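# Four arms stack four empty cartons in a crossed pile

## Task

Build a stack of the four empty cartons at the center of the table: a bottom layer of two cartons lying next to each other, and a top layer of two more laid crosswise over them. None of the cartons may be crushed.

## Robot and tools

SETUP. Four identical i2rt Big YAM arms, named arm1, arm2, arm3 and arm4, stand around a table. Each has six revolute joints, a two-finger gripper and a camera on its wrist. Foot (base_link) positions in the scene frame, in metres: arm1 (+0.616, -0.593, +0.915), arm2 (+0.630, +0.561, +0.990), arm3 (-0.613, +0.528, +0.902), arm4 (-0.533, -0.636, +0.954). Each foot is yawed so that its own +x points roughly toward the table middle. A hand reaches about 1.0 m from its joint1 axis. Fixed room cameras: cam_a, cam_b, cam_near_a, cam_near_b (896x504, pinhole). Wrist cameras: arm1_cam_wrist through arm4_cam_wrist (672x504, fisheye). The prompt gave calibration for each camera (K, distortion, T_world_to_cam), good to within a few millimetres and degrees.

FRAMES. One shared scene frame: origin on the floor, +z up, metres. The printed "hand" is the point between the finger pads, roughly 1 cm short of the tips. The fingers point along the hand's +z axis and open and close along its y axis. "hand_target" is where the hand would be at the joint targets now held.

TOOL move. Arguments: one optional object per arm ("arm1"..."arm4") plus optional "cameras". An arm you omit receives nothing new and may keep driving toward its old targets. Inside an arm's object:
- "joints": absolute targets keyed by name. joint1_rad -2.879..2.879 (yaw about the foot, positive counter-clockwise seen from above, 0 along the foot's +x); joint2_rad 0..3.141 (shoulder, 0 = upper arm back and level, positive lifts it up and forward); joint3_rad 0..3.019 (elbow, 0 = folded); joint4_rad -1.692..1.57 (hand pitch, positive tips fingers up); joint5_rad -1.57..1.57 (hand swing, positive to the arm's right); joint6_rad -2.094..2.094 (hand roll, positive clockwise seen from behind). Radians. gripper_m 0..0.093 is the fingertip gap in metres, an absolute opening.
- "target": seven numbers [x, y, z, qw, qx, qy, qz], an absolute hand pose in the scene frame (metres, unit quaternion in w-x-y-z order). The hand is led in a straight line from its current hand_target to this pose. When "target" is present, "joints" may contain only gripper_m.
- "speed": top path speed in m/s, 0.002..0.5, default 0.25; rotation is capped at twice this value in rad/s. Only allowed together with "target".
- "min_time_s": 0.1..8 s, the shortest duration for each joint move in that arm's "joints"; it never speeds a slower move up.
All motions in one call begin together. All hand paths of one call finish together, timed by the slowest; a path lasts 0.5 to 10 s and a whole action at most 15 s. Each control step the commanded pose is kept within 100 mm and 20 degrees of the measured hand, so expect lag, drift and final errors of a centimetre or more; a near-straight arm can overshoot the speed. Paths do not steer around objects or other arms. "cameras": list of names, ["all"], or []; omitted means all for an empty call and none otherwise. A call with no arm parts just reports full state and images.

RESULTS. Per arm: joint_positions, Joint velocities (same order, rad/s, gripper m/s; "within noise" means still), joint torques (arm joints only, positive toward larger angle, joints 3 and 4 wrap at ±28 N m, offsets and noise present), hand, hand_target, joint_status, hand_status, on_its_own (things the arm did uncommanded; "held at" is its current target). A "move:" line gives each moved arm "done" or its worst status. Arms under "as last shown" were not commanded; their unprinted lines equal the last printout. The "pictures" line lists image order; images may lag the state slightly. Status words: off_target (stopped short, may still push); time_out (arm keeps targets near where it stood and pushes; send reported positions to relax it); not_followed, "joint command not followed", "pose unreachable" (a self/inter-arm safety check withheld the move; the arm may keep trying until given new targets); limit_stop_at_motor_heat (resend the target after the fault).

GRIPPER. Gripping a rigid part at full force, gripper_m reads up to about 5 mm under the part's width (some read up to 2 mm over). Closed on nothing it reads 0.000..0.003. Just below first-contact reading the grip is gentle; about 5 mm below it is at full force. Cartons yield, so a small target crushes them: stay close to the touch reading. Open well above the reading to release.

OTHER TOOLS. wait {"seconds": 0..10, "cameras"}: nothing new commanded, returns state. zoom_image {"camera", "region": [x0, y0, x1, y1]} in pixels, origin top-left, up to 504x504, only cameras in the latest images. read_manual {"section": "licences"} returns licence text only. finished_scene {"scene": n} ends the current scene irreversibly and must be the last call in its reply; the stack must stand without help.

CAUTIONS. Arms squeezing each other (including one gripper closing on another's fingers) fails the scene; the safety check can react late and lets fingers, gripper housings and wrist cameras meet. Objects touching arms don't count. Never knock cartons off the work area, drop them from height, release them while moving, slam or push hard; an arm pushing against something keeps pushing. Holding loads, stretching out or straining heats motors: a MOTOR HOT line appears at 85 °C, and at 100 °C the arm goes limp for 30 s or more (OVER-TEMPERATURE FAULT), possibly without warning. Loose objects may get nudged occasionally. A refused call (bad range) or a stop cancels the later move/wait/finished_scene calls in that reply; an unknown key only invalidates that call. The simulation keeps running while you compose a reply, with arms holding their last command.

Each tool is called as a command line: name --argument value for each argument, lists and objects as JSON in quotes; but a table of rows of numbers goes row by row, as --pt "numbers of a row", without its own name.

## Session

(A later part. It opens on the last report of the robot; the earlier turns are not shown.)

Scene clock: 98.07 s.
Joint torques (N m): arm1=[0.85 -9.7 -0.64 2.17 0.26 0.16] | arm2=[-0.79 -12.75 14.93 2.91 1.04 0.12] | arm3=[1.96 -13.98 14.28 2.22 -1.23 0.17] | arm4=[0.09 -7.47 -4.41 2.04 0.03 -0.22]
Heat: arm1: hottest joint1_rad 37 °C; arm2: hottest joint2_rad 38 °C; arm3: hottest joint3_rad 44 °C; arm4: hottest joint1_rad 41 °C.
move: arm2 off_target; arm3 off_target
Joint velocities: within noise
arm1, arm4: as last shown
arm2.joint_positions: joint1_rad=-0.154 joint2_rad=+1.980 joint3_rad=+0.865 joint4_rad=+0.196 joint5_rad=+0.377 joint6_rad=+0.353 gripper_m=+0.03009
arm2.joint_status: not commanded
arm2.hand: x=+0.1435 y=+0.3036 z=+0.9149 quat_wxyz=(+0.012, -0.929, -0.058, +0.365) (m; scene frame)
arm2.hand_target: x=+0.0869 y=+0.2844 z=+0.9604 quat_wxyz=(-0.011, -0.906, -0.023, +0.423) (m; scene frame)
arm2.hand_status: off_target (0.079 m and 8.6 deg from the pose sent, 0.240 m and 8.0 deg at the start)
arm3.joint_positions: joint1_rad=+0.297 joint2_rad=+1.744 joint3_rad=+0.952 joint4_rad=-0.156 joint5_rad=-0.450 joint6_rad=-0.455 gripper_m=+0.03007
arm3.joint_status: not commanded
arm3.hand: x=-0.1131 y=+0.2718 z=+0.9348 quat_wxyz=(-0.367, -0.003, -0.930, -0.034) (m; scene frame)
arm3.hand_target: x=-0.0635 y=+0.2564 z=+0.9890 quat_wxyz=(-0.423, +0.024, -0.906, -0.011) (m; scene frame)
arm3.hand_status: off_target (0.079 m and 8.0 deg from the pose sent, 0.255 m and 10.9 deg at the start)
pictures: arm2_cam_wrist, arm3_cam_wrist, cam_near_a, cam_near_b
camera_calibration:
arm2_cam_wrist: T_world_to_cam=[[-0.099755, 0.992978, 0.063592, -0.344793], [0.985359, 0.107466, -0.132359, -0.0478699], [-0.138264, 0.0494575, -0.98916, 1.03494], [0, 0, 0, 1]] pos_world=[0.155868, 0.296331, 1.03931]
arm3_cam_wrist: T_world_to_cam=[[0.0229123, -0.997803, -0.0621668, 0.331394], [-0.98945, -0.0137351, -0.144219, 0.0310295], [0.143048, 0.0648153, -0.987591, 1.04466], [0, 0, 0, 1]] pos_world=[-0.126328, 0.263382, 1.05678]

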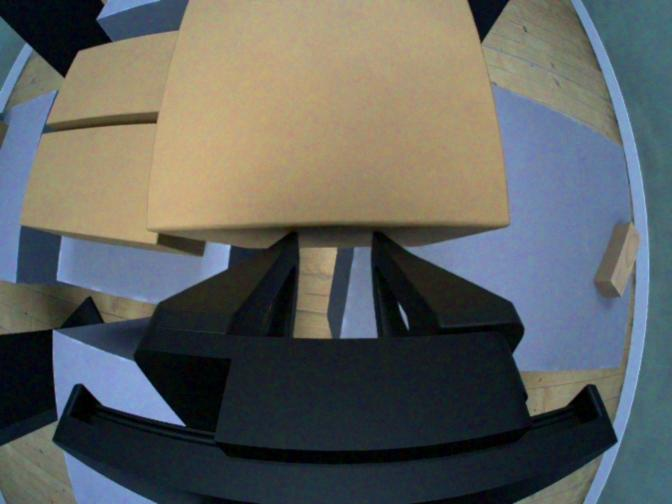

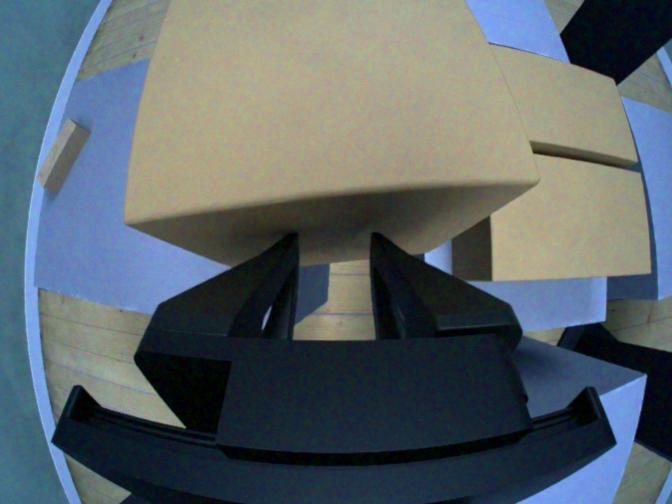

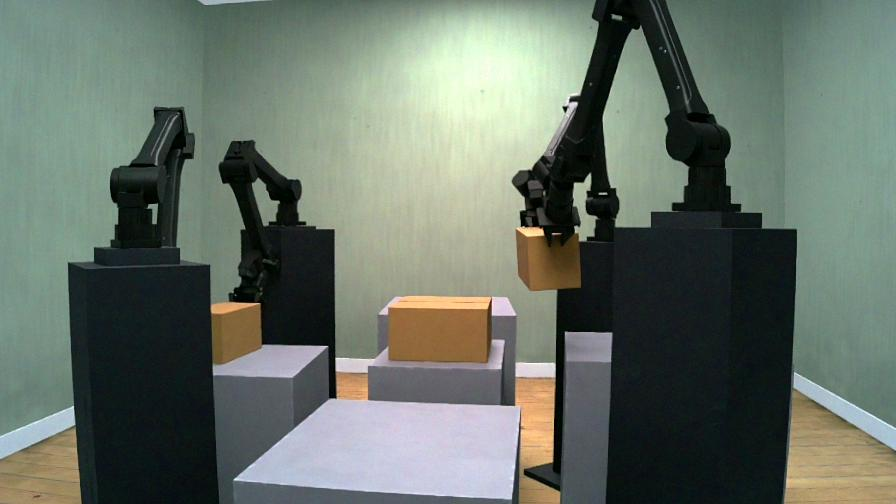

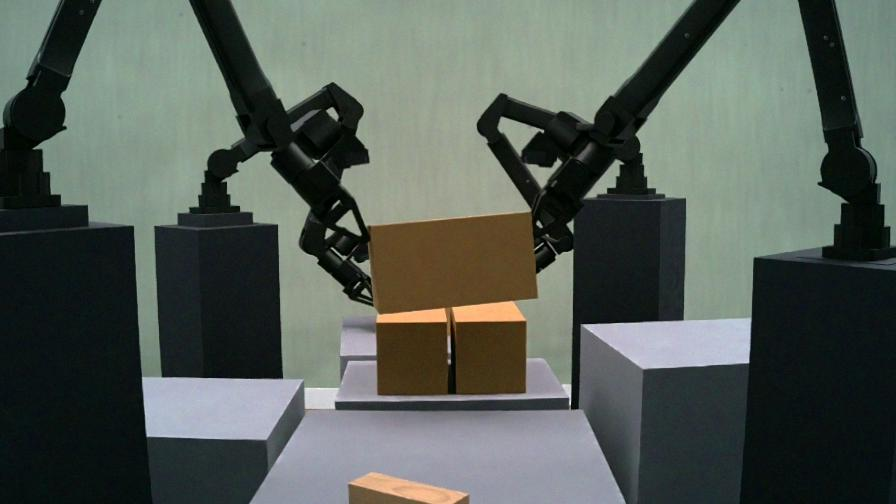

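move --arm2 '{"target":[0.045,0.045,0.962,0,0.906,0,-0.423],"speed":0.07}' --arm3 '{"target":[-0.091,0.045,0.970,0.423,0,0.906,0],"speed":0.07}' --cameras '["cam_near_b","cam_near_a","arm2_cam_wrist","arm3_cam_wrist","arm1_cam_wrist","cam_b"]'

Scene clock: 103.17 s.
Joint torques (N m): arm1=[0.85 -9.64 -0.64 2.17 0.27 0.16] | arm2=[-4.25 -16.21 15.16 1.7 1.14 0.01] | arm3=[3.6 -19.49 14.72 1.92 -2.2 -0.1] | arm4=[-0.15 -7.3 -4.42 2.03 0.03 -0.23]
Heat: arm1: hottest joint1_rad 37 °C; arm2: hottest joint2_rad 38 °C; arm3: hottest joint3_rad 46 °C; arm4: hottest joint1_rad 41 °C.
move: arm2 off_target; arm3 off_target
Joint velocities: within noise
arm1, arm4: as last shown
arm2.joint_positions: joint1_rad=+0.152 joint2_rad=+2.280 joint3_rad=+1.602 joint4_rad=-0.286 joint5_rad=+0.594 joint6_rad=+0.635 gripper_m=+0.03008
arm2.joint_status: not commanded
arm2.hand: x=+0.0977 y=+0.0349 z=+0.9496 quat_wxyz=(+0.000, -0.914, -0.039, +0.403) (m; scene frame)
arm2.hand_target: x=+0.0488 y=+0.0492 z=+0.9637 quat_wxyz=(+0.000, -0.906, +0.000, +0.424) (m; scene frame)
arm2.hand_status: off_target (0.055 m and 5.1 deg from the pose sent, 0.281 m and 9.9 deg at the start)
arm3.joint_positions: joint1_rad=-0.027 joint2_rad=+2.022 joint3_rad=+1.327 joint4_rad=-0.392 joint5_rad=-0.598 joint6_rad=-0.656 gripper_m=+0.03007
arm3.joint_status: not commanded
arm3.hand: x=-0.1515 y=+0.0699 z=+0.9059 quat_wxyz=(-0.366, -0.058, -0.928, -0.039) (m; scene frame)
arm3.hand_target: x=-0.0981 y=+0.0534 z=+0.9739 quat_wxyz=(-0.423, +0.000, -0.906, +0.000) (m; scene frame)
arm3.hand_status: off_target (0.092 m and 10.7 deg from the pose sent, 0.231 m and 8.0 deg at the start)
pictures: arm1_cam_wrist, arm2_cam_wrist, arm3_cam_wrist, cam_b, cam_near_a, cam_near_b
camera_calibration:
arm1_cam_wrist: T_world_to_cam=[[0.043608, 0.99897, 0.0125109, 0.653519], [0.968711, -0.0392178, -0.245074, -0.0294279], [-0.244331, 0.0228067, -0.969424, 0.825028], [0, 0, 0, 1]] pos_world=[0.201589, -0.672817, 0.784414]
arm2_cam_wrist: T_world_to_cam=[[-0.0734674, 0.996833, 0.0304249, -0.0559391], [0.973428, 0.0783102, -0.215186, 0.111499], [-0.216887, 0.0138073, -0.976099, 1.07285], [0, 0, 0, 1]] pos_world=[0.120042, 0.0322172, 1.07291]
arm3_cam_wrist: T_world_to_cam=[[-0.0754944, -0.990922, -0.111237, 0.158228], [-0.986165, 0.0907068, -0.138744, -0.0256536], [0.147575, 0.0992234, -0.984061, 1.02967], [0, 0, 0, 1]] pos_world=[-0.165307, 0.056951, 1.0273]

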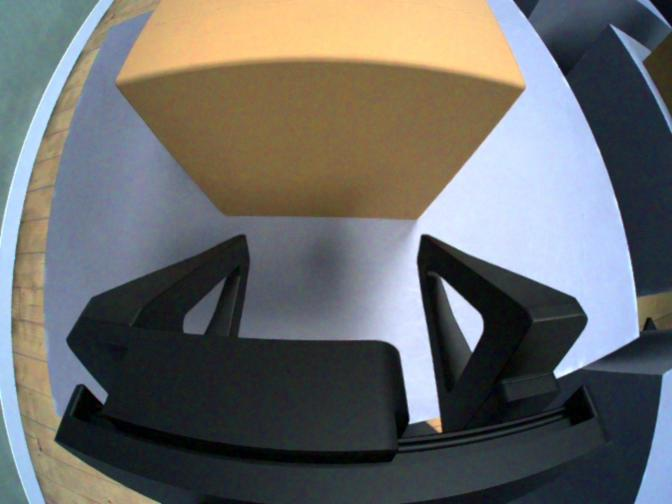

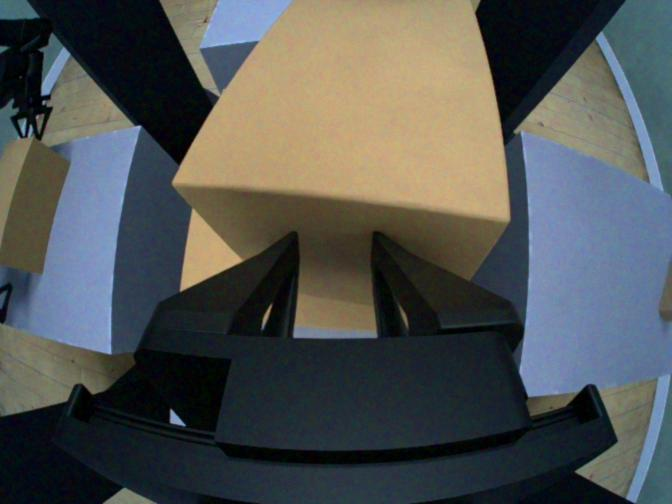

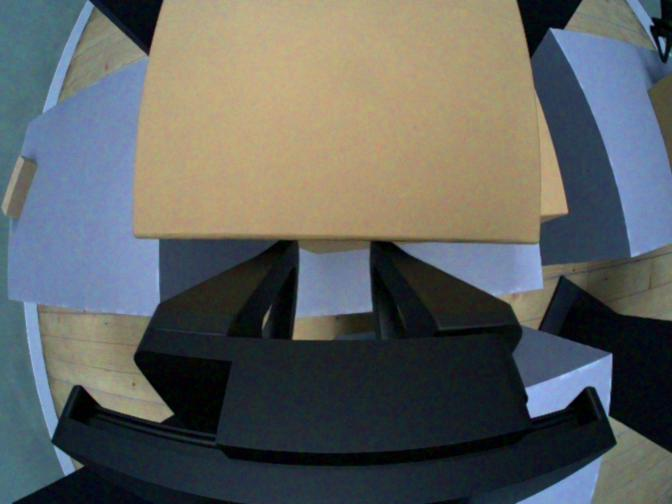

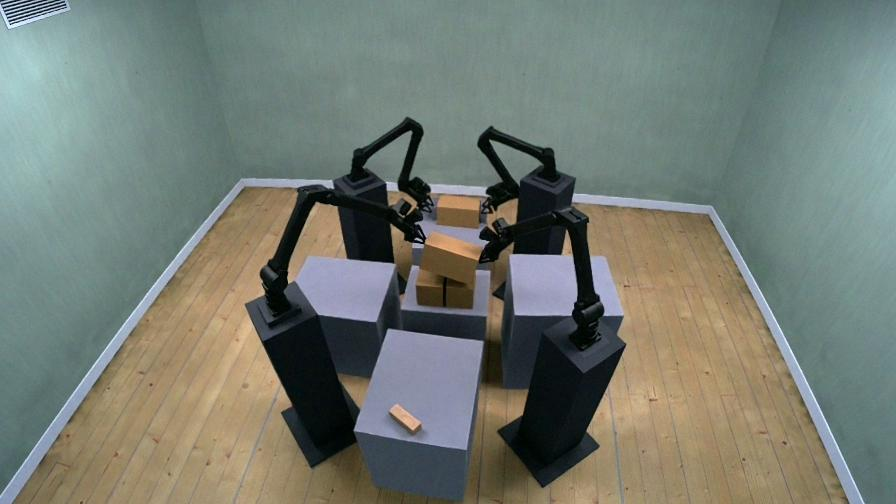

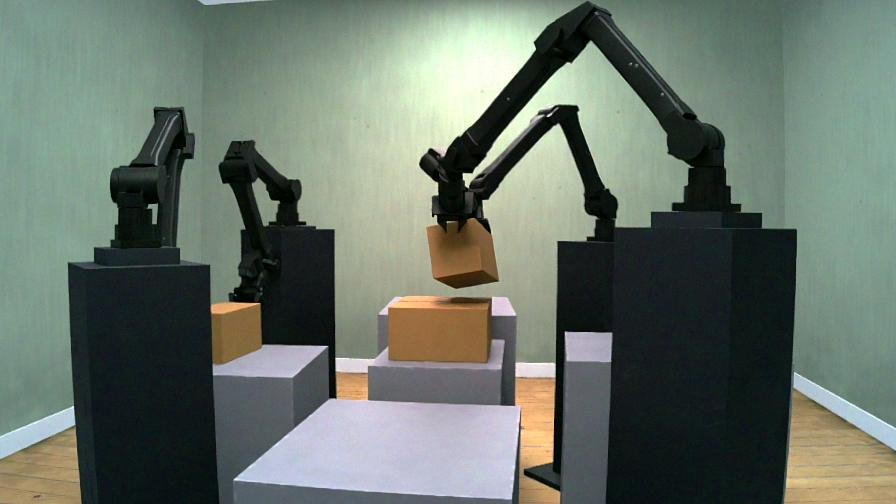

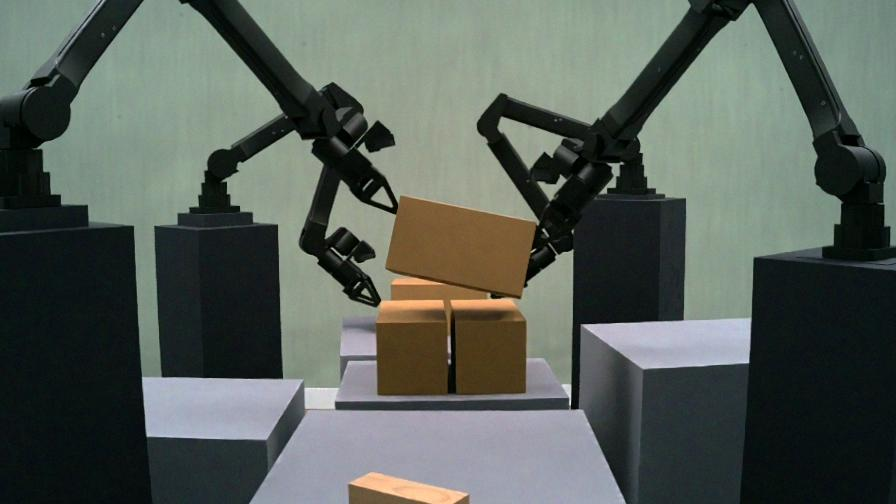

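move --arm2 '{"target":[0.045,0.082,0.935,0,0.906,0,-0.423],"speed":0.06}' --arm3 '{"target":[-0.091,0.050,1.0,0.423,0,0.906,0],"speed":0.06}' --cameras '["cam_near_b","cam_near_a","cam_b"]'

Scene clock: 105.50 s.
Joint torques (N m): arm1=[0.91 -9.7 -0.64 2.17 0.26 0.16] | arm2=[-6.77 -16.67 9.48 3.77 0.91 -0.25] | arm3=[3.72 -21.07 14.35 1.8 -2 -0.08] | arm4=[0.09 -7.41 -4.41 2 0.04 -0.22]
Heat: arm1: hottest joint1_rad 37 °C; arm2: hottest joint3_rad 39 °C; arm3: hottest joint3_rad 47 °C; arm4: hottest joint1_rad 41 °C.
move: arm2 off_target; arm3 off_target
Joint velocities: within noise
arm1, arm4: as last shown
arm2.joint_positions: joint1_rad=+0.146 joint2_rad=+2.283 joint3_rad=+1.546 joint4_rad=-0.206 joint5_rad=+0.579 joint6_rad=+0.625 gripper_m=+0.03008
arm2.joint_status: not commanded
arm2.hand: x=+0.1017 y=+0.0440 z=+0.9334 quat_wxyz=(-0.010, -0.913, -0.040, +0.405) (m; scene frame)
arm2.hand_target: x=+0.0499 y=+0.0849 z=+0.9362 quat_wxyz=(+0.001, -0.906, +0.000, +0.423) (m; scene frame)
arm2.hand_status: off_target (0.068 m and 5.2 deg from the pose sent, 0.072 m and 5.1 deg at the start)
arm3.joint_positions: joint1_rad=-0.027 joint2_rad=+1.997 joint3_rad=+1.327 joint4_rad=-0.431 joint5_rad=-0.602 joint6_rad=-0.657 gripper_m=+0.03007
arm3.joint_status: not commanded
arm3.hand: x=-0.1541 y=+0.0739 z=+0.9176 quat_wxyz=(-0.363, -0.060, -0.929, -0.045) (m; scene frame)
arm3.hand_target: x=-0.1022 y=+0.0599 z=+0.9982 quat_wxyz=(-0.423, +0.000, -0.906, -0.001) (m; scene frame)
arm3.hand_status: off_target (0.106 m and 11.3 deg from the pose sent, 0.114 m and 10.7 deg at the start; pose on its path clipped on 37 of 47 steps)
pictures: cam_b, cam_near_a, cam_near_b

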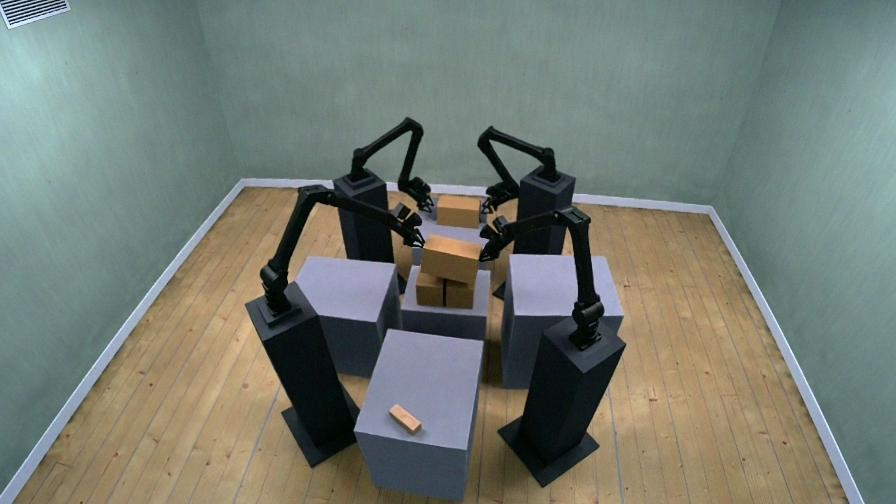

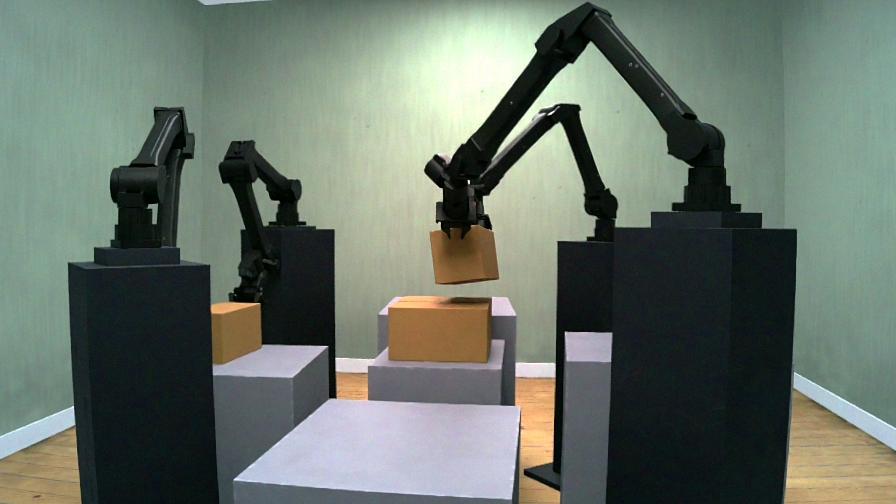

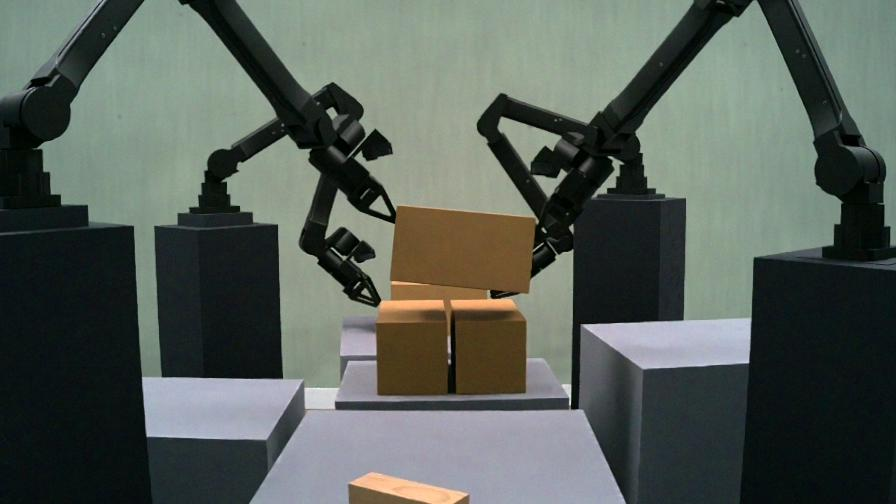

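move --arm2 '{"target":[0.045,0.125,0.895,0,0.906,0,-0.423],"speed":0.06}' --arm3 '{"target":[-0.094,0.045,0.985,0.423,0,0.906,0],"speed":0.06}' --cameras '["cam_near_b","cam_near_a","arm2_cam_wrist"]'

Scene clock: 108.33 s.
Joint torques (N m): arm1=[0.85 -9.7 -0.64 2.17 0.26 0.16] | arm2=[-7.59 -16.56 9.32 4.34 1.22 0.05] | arm3=[3.96 -16.67 13.29 2.17 -1.56 0.16] | arm4=[0.15 -7.18 -4.44 2.02 0.02 -0.21]
Heat: arm1: hottest joint1_rad 37 °C; arm2: hottest joint2_rad 39 °C; arm3: hottest joint3_rad 48 °C; arm4: hottest joint1_rad 41 °C.
move: arm2 off_target; arm3 off_target
Joint velocities: within noise
arm1, arm4: as last shown
arm2.joint_positions: joint1_rad=+0.106 joint2_rad=+2.311 joint3_rad=+1.416 joint4_rad=-0.058 joint5_rad=+0.542 joint6_rad=+0.558 gripper_m=+0.03008
arm2.joint_status: not commanded
arm2.hand: x=+0.1094 y=+0.0901 z=+0.8790 quat_wxyz=(+0.002, -0.918, -0.060, +0.392) (m; scene frame)
arm2.hand_target: x=+0.0505 y=+0.1290 z=+0.8966 quat_wxyz=(+0.002, -0.906, +0.000, +0.423) (m; scene frame)
arm2.hand_status: off_target (0.075 m and 7.9 deg from the pose sent, 0.106 m and 5.2 deg at the start)
arm3.joint_positions: joint1_rad=-0.035 joint2_rad=+1.972 joint3_rad=+1.380 joint4_rad=-0.431 joint5_rad=-0.614 joint6_rad=-0.682 gripper_m=+0.03007
arm3.joint_status: not commanded
arm3.hand: x=-0.1424 y=+0.0523 z=+0.9558 quat_wxyz=(-0.390, -0.038, -0.920, -0.016) (m; scene frame)
arm3.hand_target: x=-0.0977 y=+0.0496 z=+0.9867 quat_wxyz=(-0.423, +0.000, -0.906, -0.001) (m; scene frame)
arm3.hand_status: off_target (0.057 m and 6.3 deg from the pose sent, 0.095 m and 11.3 deg at the start)
pictures: arm2_cam_wrist, cam_near_a, cam_near_b
camera_calibration:
arm2_cam_wrist: T_world_to_cam=[[-0.111051, 0.992618, 0.0487592, -0.119656], [0.974395, 0.118401, -0.191142, 0.0557484], [-0.195504, 0.0262843, -0.980351, 1.00598], [0, 0, 0, 1]] pos_world=[0.129064, 0.0857306, 1.0027]

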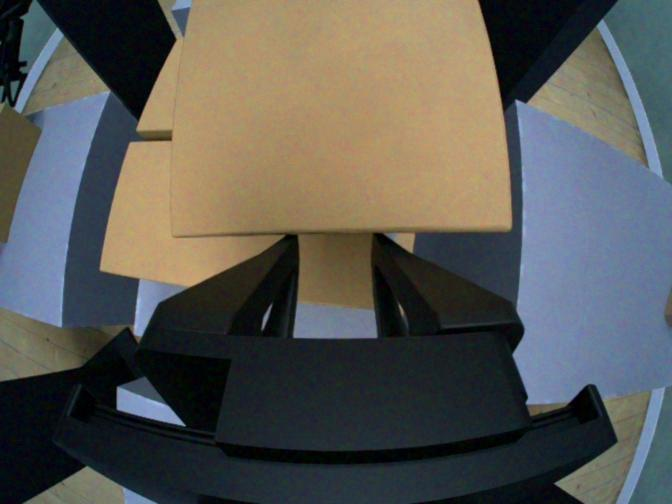

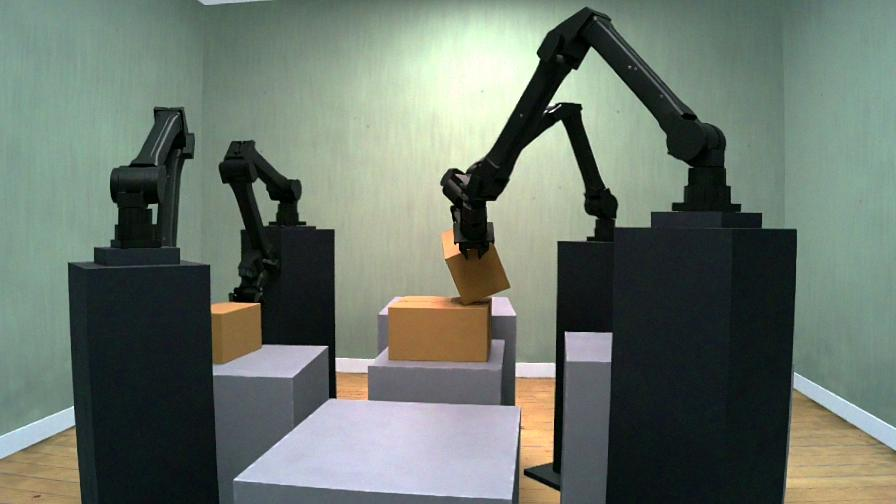

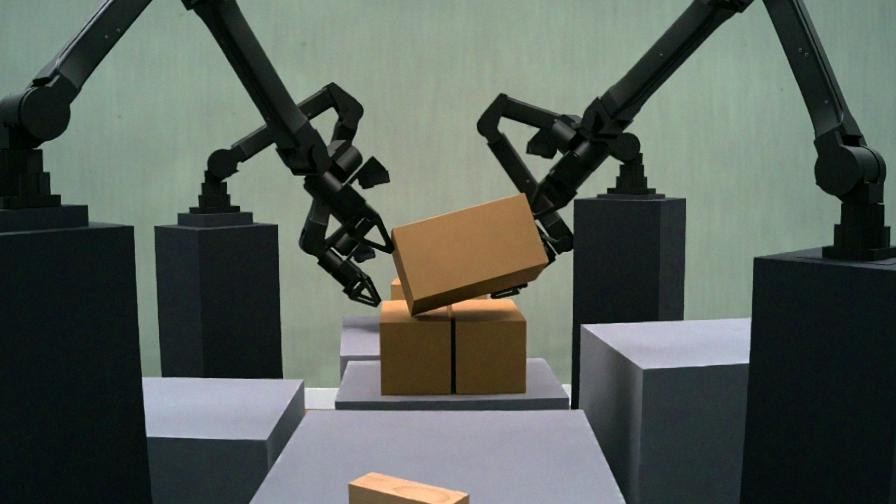

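move --arm2 '{"target":[0.047,0.108,0.905,0,0.906,0,-0.423],"speed":0.05}' --arm3 '{"target":[-0.094,0.062,0.92,0.423,0,0.906,0],"speed":0.05}' --cameras '["cam_near_b","cam_near_a","arm3_cam_wrist"]'

Scene clock: 111.27 s.
Joint torques (N m): arm1=[0.97 -9.64 -0.64 2.17 0.27 0.16] | arm2=[-5.71 -16.97 13.67 2.41 1.14 0.22] | arm3=[6.36 -18.14 8.84 2.56 -1.72 0.32] | arm4=[0.03 -7.36 -4.41 2.03 0.03 -0.22]
Heat: arm1: hottest joint1_rad 37 °C; arm2: hottest joint2_rad 39 °C; arm3: hottest joint3_rad 48 °C; arm4: hottest joint1_rad 41 °C.
move: arm2 off_target; arm3 off_target
Joint velocities: within noise
arm1.joint_positions: joint1_rad=+1.082 joint2_rad=+2.576 joint3_rad=+0.708 joint4_rad=+1.131 joint5_rad=+0.251 joint6_rad=+0.212 gripper_m=+0.07210
arm1.joint_status: not commanded
arm1.hand: x=+0.1745 y=-0.6706 z=+0.6630 quat_wxyz=(-0.014, +0.908, -0.024, -0.418) (m; scene frame)
arm1.hand_target: x=+0.1750 y=-0.6754 z=+0.6600 quat_wxyz=(-0.011, +0.906, -0.023, -0.422) (m; scene frame)
arm1.hand_status: not commanded
arm2.joint_positions: joint1_rad=+0.096 joint2_rad=+2.312 joint3_rad=+1.402 joint4_rad=-0.066 joint5_rad=+0.555 joint6_rad=+0.558 gripper_m=+0.03008
arm2.joint_status: not commanded
arm2.hand: x=+0.1091 y=+0.1037 z=+0.8734 quat_wxyz=(+0.016, -0.920, -0.057, +0.388) (m; scene frame)
arm2.hand_target: x=+0.0516 y=+0.1130 z=+0.9079 quat_wxyz=(+0.001, -0.906, +0.000, +0.424) (m; scene frame)
arm2.hand_status: off_target (0.070 m and 8.0 deg from the pose sent, 0.070 m and 7.9 deg at the start)
arm3.joint_positions: joint1_rad=-0.049 joint2_rad=+2.065 joint3_rad=+1.349 joint4_rad=-0.275 joint5_rad=-0.602 joint6_rad=-0.682 gripper_m=+0.03005
arm3.joint_status: not commanded
arm3.hand: x=-0.1465 y=+0.0394 z=+0.9000 quat_wxyz=(-0.395, -0.041, -0.918, +0.003) (m; scene frame)
arm3.hand_target: x=-0.0974 y=+0.0649 z=+0.9207 quat_wxyz=(-0.423, +0.000, -0.906, -0.001) (m; scene frame)
arm3.hand_status: off_target (0.061 m and 5.8 deg from the pose sent, 0.061 m and 6.3 deg at the start)
arm4.joint_positions: joint1_rad=-1.058 joint2_rad=+2.810 joint3_rad=+0.636 joint4_rad=+1.527 joint5_rad=-0.010 joint6_rad=-0.007 gripper_m=+0.07207
arm4.joint_status: not commanded
arm4.hand: x=-0.1496 y=-0.6604 z=+0.6796 quat_wxyz=(-0.446, -0.025, -0.895, +0.011) (m; scene frame)
arm4.hand_target: x=-0.1752 y=-0.6585 z=+0.6615 quat_wxyz=(-0.422, -0.023, -0.906, +0.010) (m; scene frame)
arm4.hand_status: not commanded
pictures: arm3_cam_wrist, cam_near_a, cam_near_b
camera_calibration:
arm3_cam_wrist: T_world_to_cam=[[-0.0735486, -0.997023, -0.0231322, 0.0488986], [-0.975958, 0.0767278, -0.204009, 0.041994], [0.205177, 0.00757144, -0.978696, 1.03341], [0, 0, 0, 1]] pos_world=[-0.16745, 0.0377066, 1.02109]

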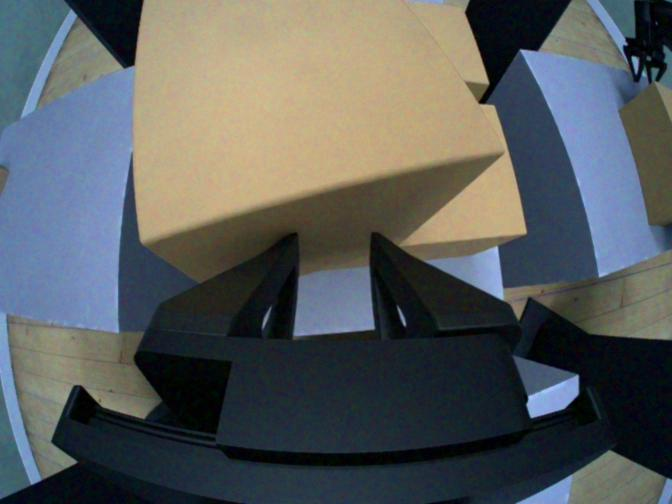

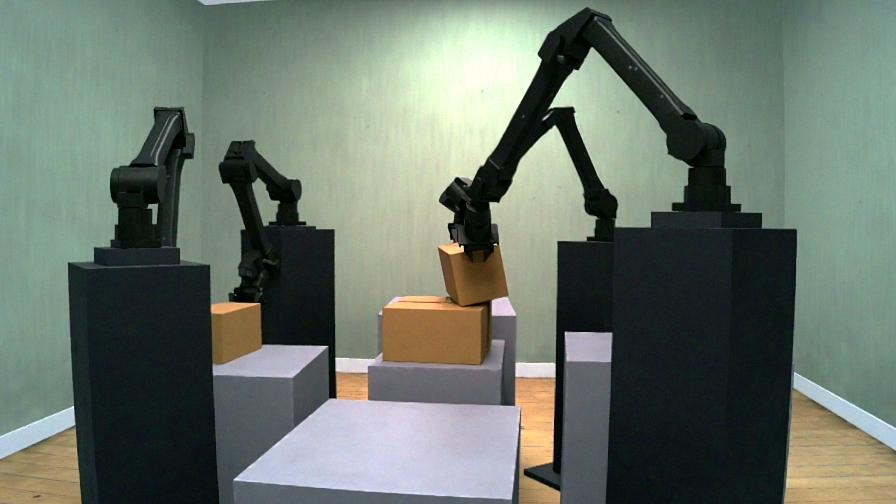

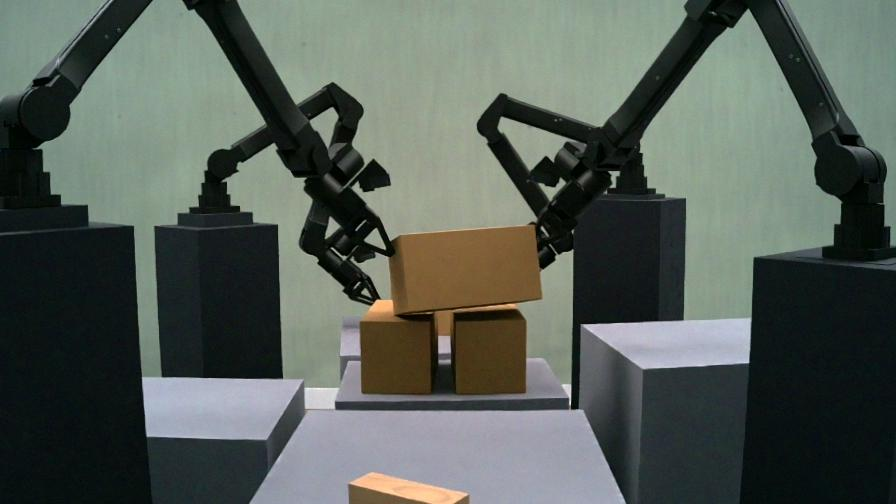

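move --arm2 '{"target":[0.044,0.078,0.945,0,0.906,0,-0.423],"speed":0.05}' --arm3 '{"target":[-0.097,0.095,0.94,0.423,0,0.906,0],"speed":0.05}' --cameras '["cam_near_b","cam_near_a"]'

Scene clock: 113.67 s.
Joint torques (N m): arm1=[0.91 -9.64 -0.64 2.18 0.27 0.16] | arm2=[-2.9 -20.13 15.82 2.32 1.33 -0.01] | arm3=[6.07 -19.72 8.94 2.73 -1.41 0.3] | arm4=[0.03 -7.3 -4.4 2.09 0.01 -0.22]
Heat: arm1: hottest joint1_rad 37 °C; arm2: hottest joint2_rad 39 °C; arm3: hottest joint3_rad 48 °C; arm4: hottest joint1_rad 41 °C.
move: arm2 off_target; arm3 off_target
Joint velocities: arm1=[within noise] | arm2=[within noise] | arm3=[within noise] | arm4=[-0.005 -0.005 -0.002 0.012 -0.154 -0.037 0]
arm1, arm4: as last shown
arm2.joint_positions: joint1_rad=+0.103 joint2_rad=+2.312 joint3_rad=+1.461 joint4_rad=-0.195 joint5_rad=+0.569 joint6_rad=+0.601 gripper_m=+0.03008
arm2.joint_status: not commanded
arm2.hand: x=+0.1084 y=+0.0982 z=+0.8809 quat_wxyz=(+0.034, -0.927, -0.048, +0.370) (m; scene frame)
arm2.hand_target: x=+0.0504 y=+0.0852 z=+0.9492 quat_wxyz=(+0.001, -0.906, +0.000, +0.424) (m; scene frame)
arm2.hand_status: off_target (0.093 m and 9.4 deg from the pose sent, 0.100 m and 8.0 deg at the start)
arm3.joint_positions: joint1_rad=-0.014 joint2_rad=+2.008 joint3_rad=+1.253 joint4_rad=-0.256 joint5_rad=-0.590 joint6_rad=-0.651 gripper_m=+0.03005
arm3.joint_status: not commanded
arm3.hand: x=-0.1497 y=+0.0794 z=+0.8992 quat_wxyz=(-0.386, -0.044, -0.922, -0.013) (m; scene frame)
arm3.hand_target: x=-0.1006 y=+0.0982 z=+0.9405 quat_wxyz=(-0.424, +0.000, -0.906, -0.002) (m; scene frame)
arm3.hand_status: off_target (0.068 m and 7.0 deg from the pose sent, 0.085 m and 5.8 deg at the start)
pictures: cam_near_a, cam_near_b

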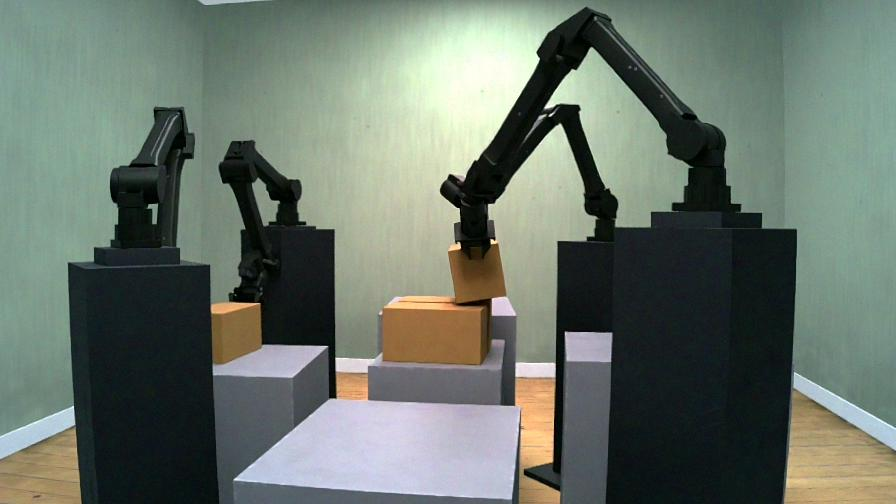

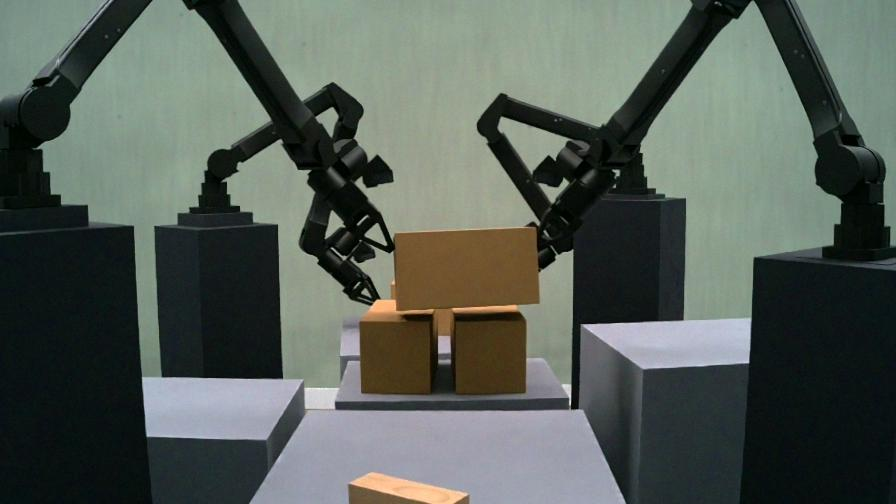

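move --arm2 '{"target":[0.046,0.060,0.91,0,0.906,0,-0.423],"speed":0.05}' --arm3 '{"target":[-0.095,0.085,0.905,0.423,0,0.906,0],"speed":0.05}' --cameras '["cam_near_b","cam_near_a"]'

Scene clock: 116.00 s.
Joint torques (N m): arm1=[0.91 -9.7 -0.62 2.17 0.27 0.16] | arm2=[-4.25 -17.67 15.15 3.18 1.31 -0.04] | arm3=[5.36 -17.55 10.24 2.81 -1.34 0.25] | arm4=[0.09 -7.3 -4.44 2.03 0.02 -0.22]
Heat: arm1: hottest joint1_rad 37 °C; arm2: hottest joint3_rad 40 °C; arm3: hottest joint3_rad 47 °C; arm4: hottest joint1_rad 41 °C.
move: arm2 off_target; arm3 off_target
Joint velocities: within noise
arm1, arm4: as last shown
arm2.joint_positions: joint1_rad=+0.136 joint2_rad=+2.357 joint3_rad=+1.532 joint4_rad=-0.195 joint5_rad=+0.582 joint6_rad=+0.626 gripper_m=+0.03008
arm2.joint_status: not commanded
arm2.hand: x=+0.1091 y=+0.0657 z=+0.8770 quat_wxyz=(+0.020, -0.923, -0.047, +0.383) (m; scene frame)
arm2.hand_target: x=+0.0512 y=+0.0662 z=+0.9138 quat_wxyz=(+0.001, -0.906, +0.000, +0.424) (m; scene frame)
arm2.hand_status: off_target (0.071 m and 7.7 deg from the pose sent, 0.079 m and 9.4 deg at the start)
arm3.joint_positions: joint1_rad=-0.013 joint2_rad=+2.049 joint3_rad=+1.245 joint4_rad=-0.203 joint5_rad=-0.595 joint6_rad=-0.650 gripper_m=+0.03005
arm3.joint_status: not commanded
arm3.hand: x=-0.1483 y=+0.0804 z=+0.8773 quat_wxyz=(-0.389, -0.042, -0.920, -0.014) (m; scene frame)
arm3.hand_target: x=-0.0985 y=+0.0891 z=+0.9067 quat_wxyz=(-0.424, +0.000, -0.906, -0.002) (m; scene frame)
arm3.hand_status: off_target (0.060 m and 6.6 deg from the pose sent, 0.055 m and 7.0 deg at the start)
pictures: cam_near_a, cam_near_b

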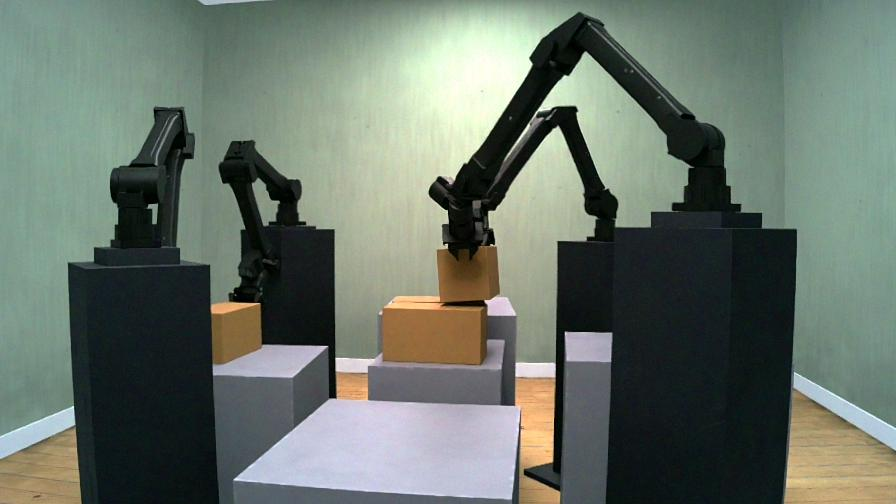

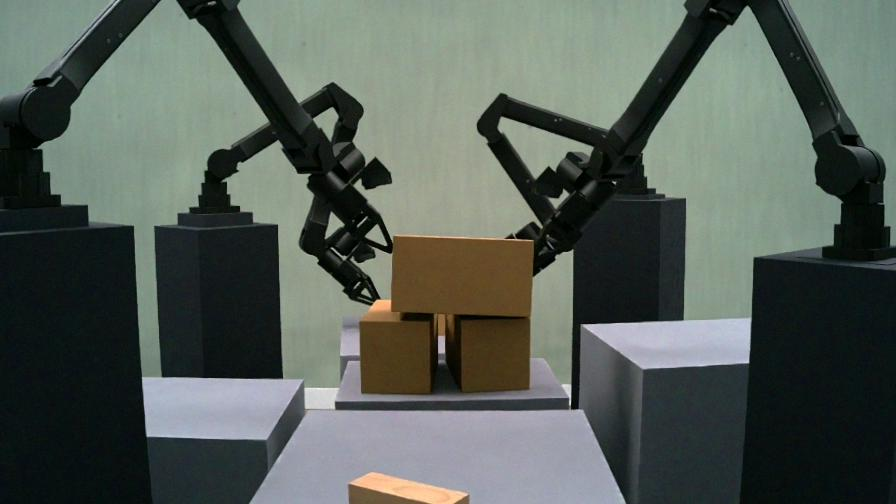

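move --arm2 '{"target":[0.165,0.068,0.870,0,0.906,0,-0.423],"speed":0.08}' --arm3 '{"target":[-0.210,0.082,0.870,0.423,0,0.906,0],"speed":0.08}' --cameras '["all"]'

Scene clock: 118.97 s.
Joint torques (N m): arm1=[0.91 -9.7 -0.64 2.18 0.27 0.16] | arm2=[1.2 -18.84 5.76 2.25 0.63 0.1] | arm3=[-0.5 -17.67 5.65 1.52 -0.66 0.05] | arm4=[-0.09 -7.36 -4.38 1.99 0.03 -0.24]
Heat: arm1: hottest joint1_rad 37 °C; arm2: hottest joint3_rad 40 °C; arm3: hottest joint3_rad 47 °C; arm4: hottest joint1_rad 41 °C.
move: arm2 off_target; arm3 off_target
Joint velocities: within noise
arm1, arm4: as last shown
arm2.joint_positions: joint1_rad=+0.216 joint2_rad=+2.354 joint3_rad=+1.384 joint4_rad=-0.064 joint5_rad=+0.681 joint6_rad=+0.759 gripper_m=+0.03008
arm2.joint_status: not commanded
arm2.hand: x=+0.1675 y=+0.0765 z=+0.8504 quat_wxyz=(+0.017, -0.912, -0.010, +0.411) (m; scene frame)
arm2.hand_target: x=+0.1650 y=+0.0679 z=+0.8699 quat_wxyz=(+0.000, -0.906, +0.000, +0.423) (m; scene frame)
arm2.hand_status: off_target (0.022 m and 2.8 deg from the pose sent, 0.056 m and 7.7 deg at the start)
arm3.joint_positions: joint1_rad=-0.110 joint2_rad=+2.032 joint3_rad=+1.110 joint4_rad=-0.128 joint5_rad=-0.706 joint6_rad=-0.809 gripper_m=+0.03005
arm3.joint_status: not commanded
arm3.hand: x=-0.2090 y=+0.0908 z=+0.8572 quat_wxyz=(-0.414, -0.005, -0.910, -0.015) (m; scene frame)
arm3.hand_target: x=-0.2101 y=+0.0821 z=+0.8698 quat_wxyz=(-0.423, +0.000, -0.906, +0.000) (m; scene frame)
arm3.hand_status: off_target (0.016 m and 2.2 deg from the pose sent, 0.062 m and 6.6 deg at the start)
pictures: arm1_cam_wrist, arm2_cam_wrist, arm3_cam_wrist, arm4_cam_wrist, cam_a, cam_b, cam_near_a, cam_near_b
camera_calibration:
arm1_cam_wrist: T_world_to_cam=[[0.043608, 0.99897, 0.0125109, 0.653519], [0.968711, -0.0392178, -0.245074, -0.0294279], [-0.244331, 0.0228067, -0.969424, 0.825028], [0, 0, 0, 1]] pos_world=[0.201589, -0.672817, 0.784414]
arm2_cam_wrist: T_world_to_cam=[[-0.00625039, 0.999219, 0.0390196, -0.108019], [0.97249, 0.0151604, -0.23245, 0.0385861], [-0.232859, 0.0364932, -0.971825, 0.987744], [0, 0, 0, 1]] pos_world=[0.191806, 0.0713039, 0.973099]
arm3_cam_wrist: T_world_to_cam=[[0.00668986, -0.999573, -0.0284456, 0.116159], [-0.969843, 0.000445176, -0.243732, 0.0106203], [0.243641, 0.0292183, -0.969425, 1.00219], [0, 0, 0, 1]] pos_world=[-0.234651, 0.0868221, 0.977441]
arm4_cam_wrist: T_world_to_cam=[[-0.0457194, -0.998945, 0.00440266, -0.672489], [-0.95218, 0.0422455, -0.302601, 0.0947173], [0.302096, -0.0180269, -0.953107, 0.803697], [0, 0, 0, 1]] pos_world=[-0.183352, -0.661292, 0.797632]

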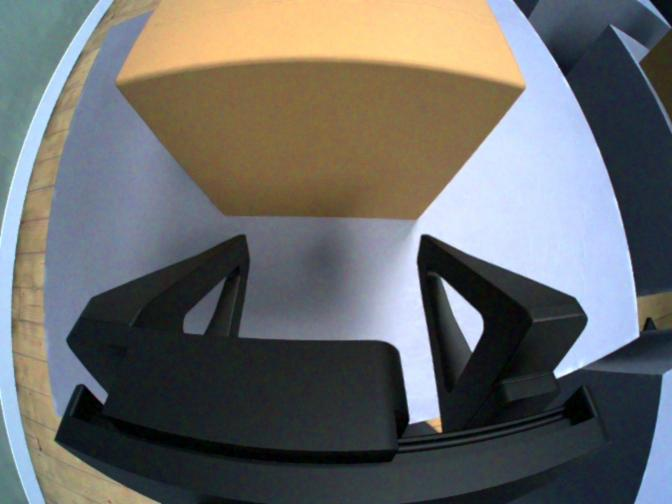

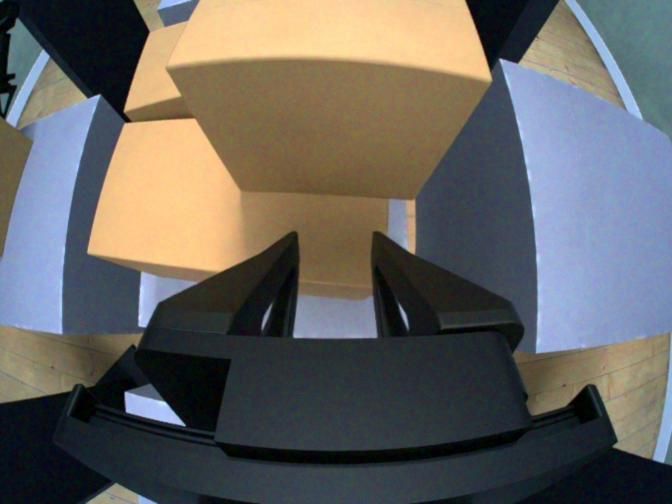

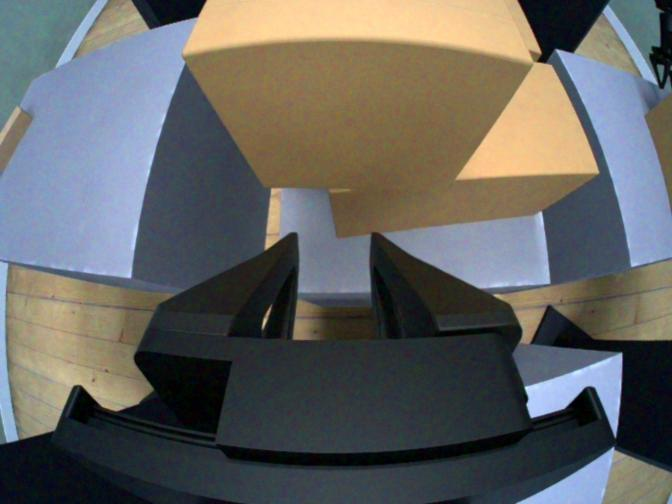

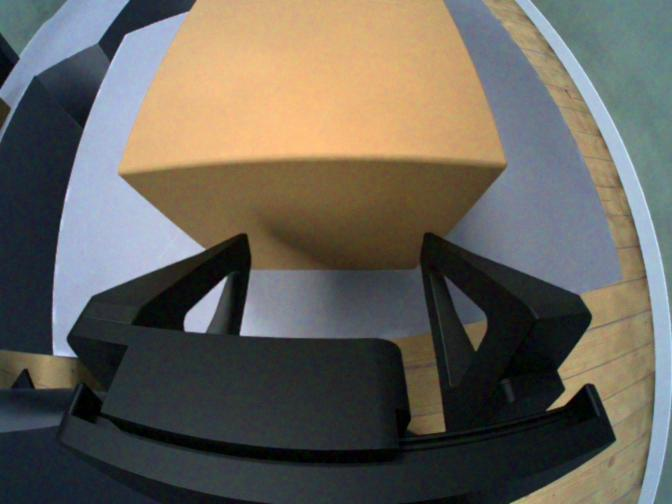

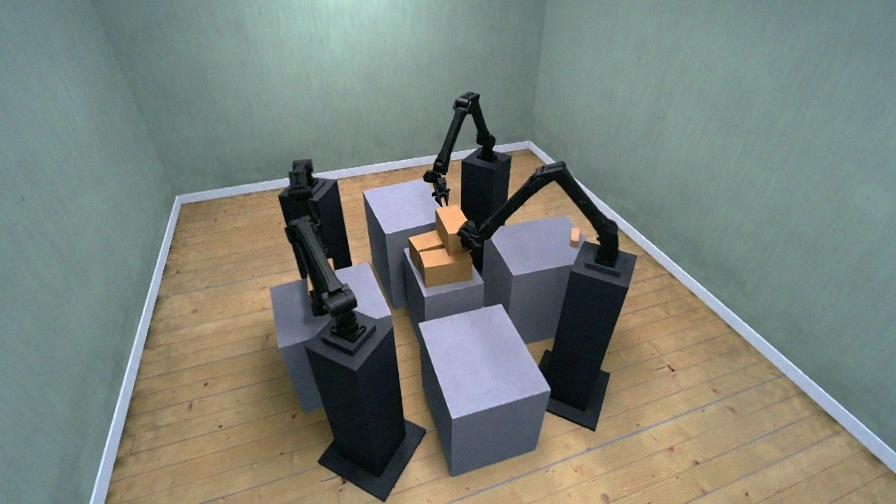

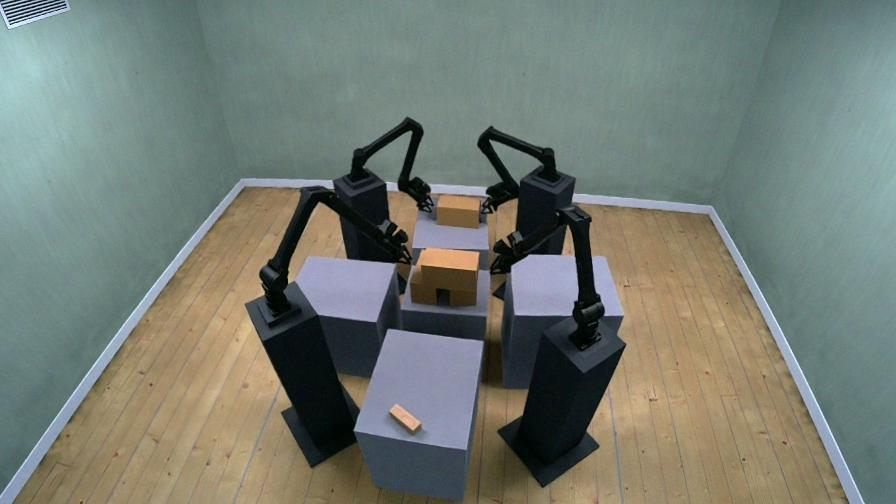

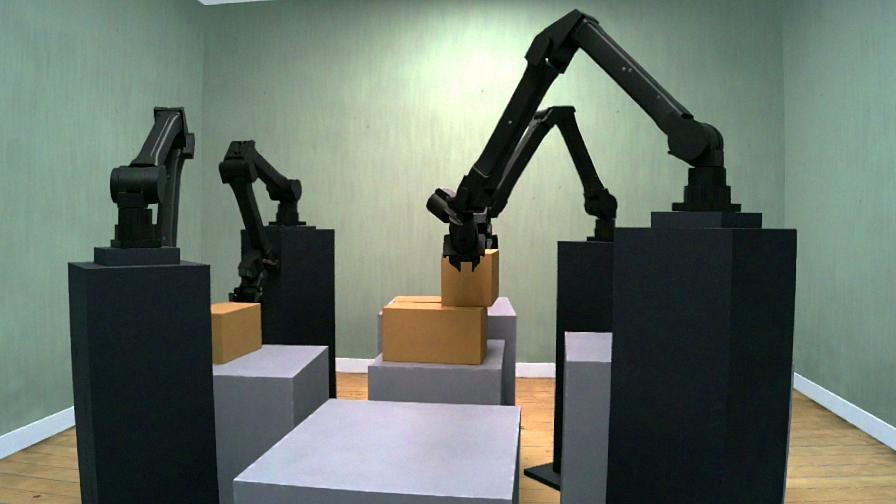

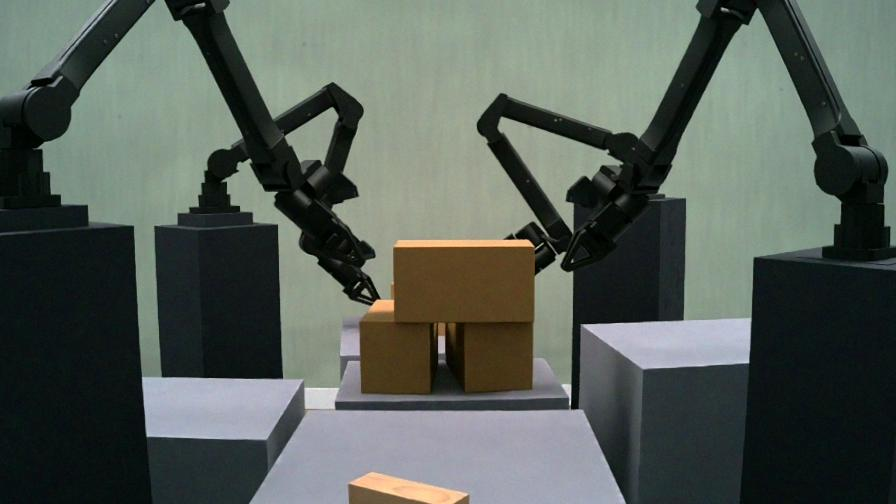

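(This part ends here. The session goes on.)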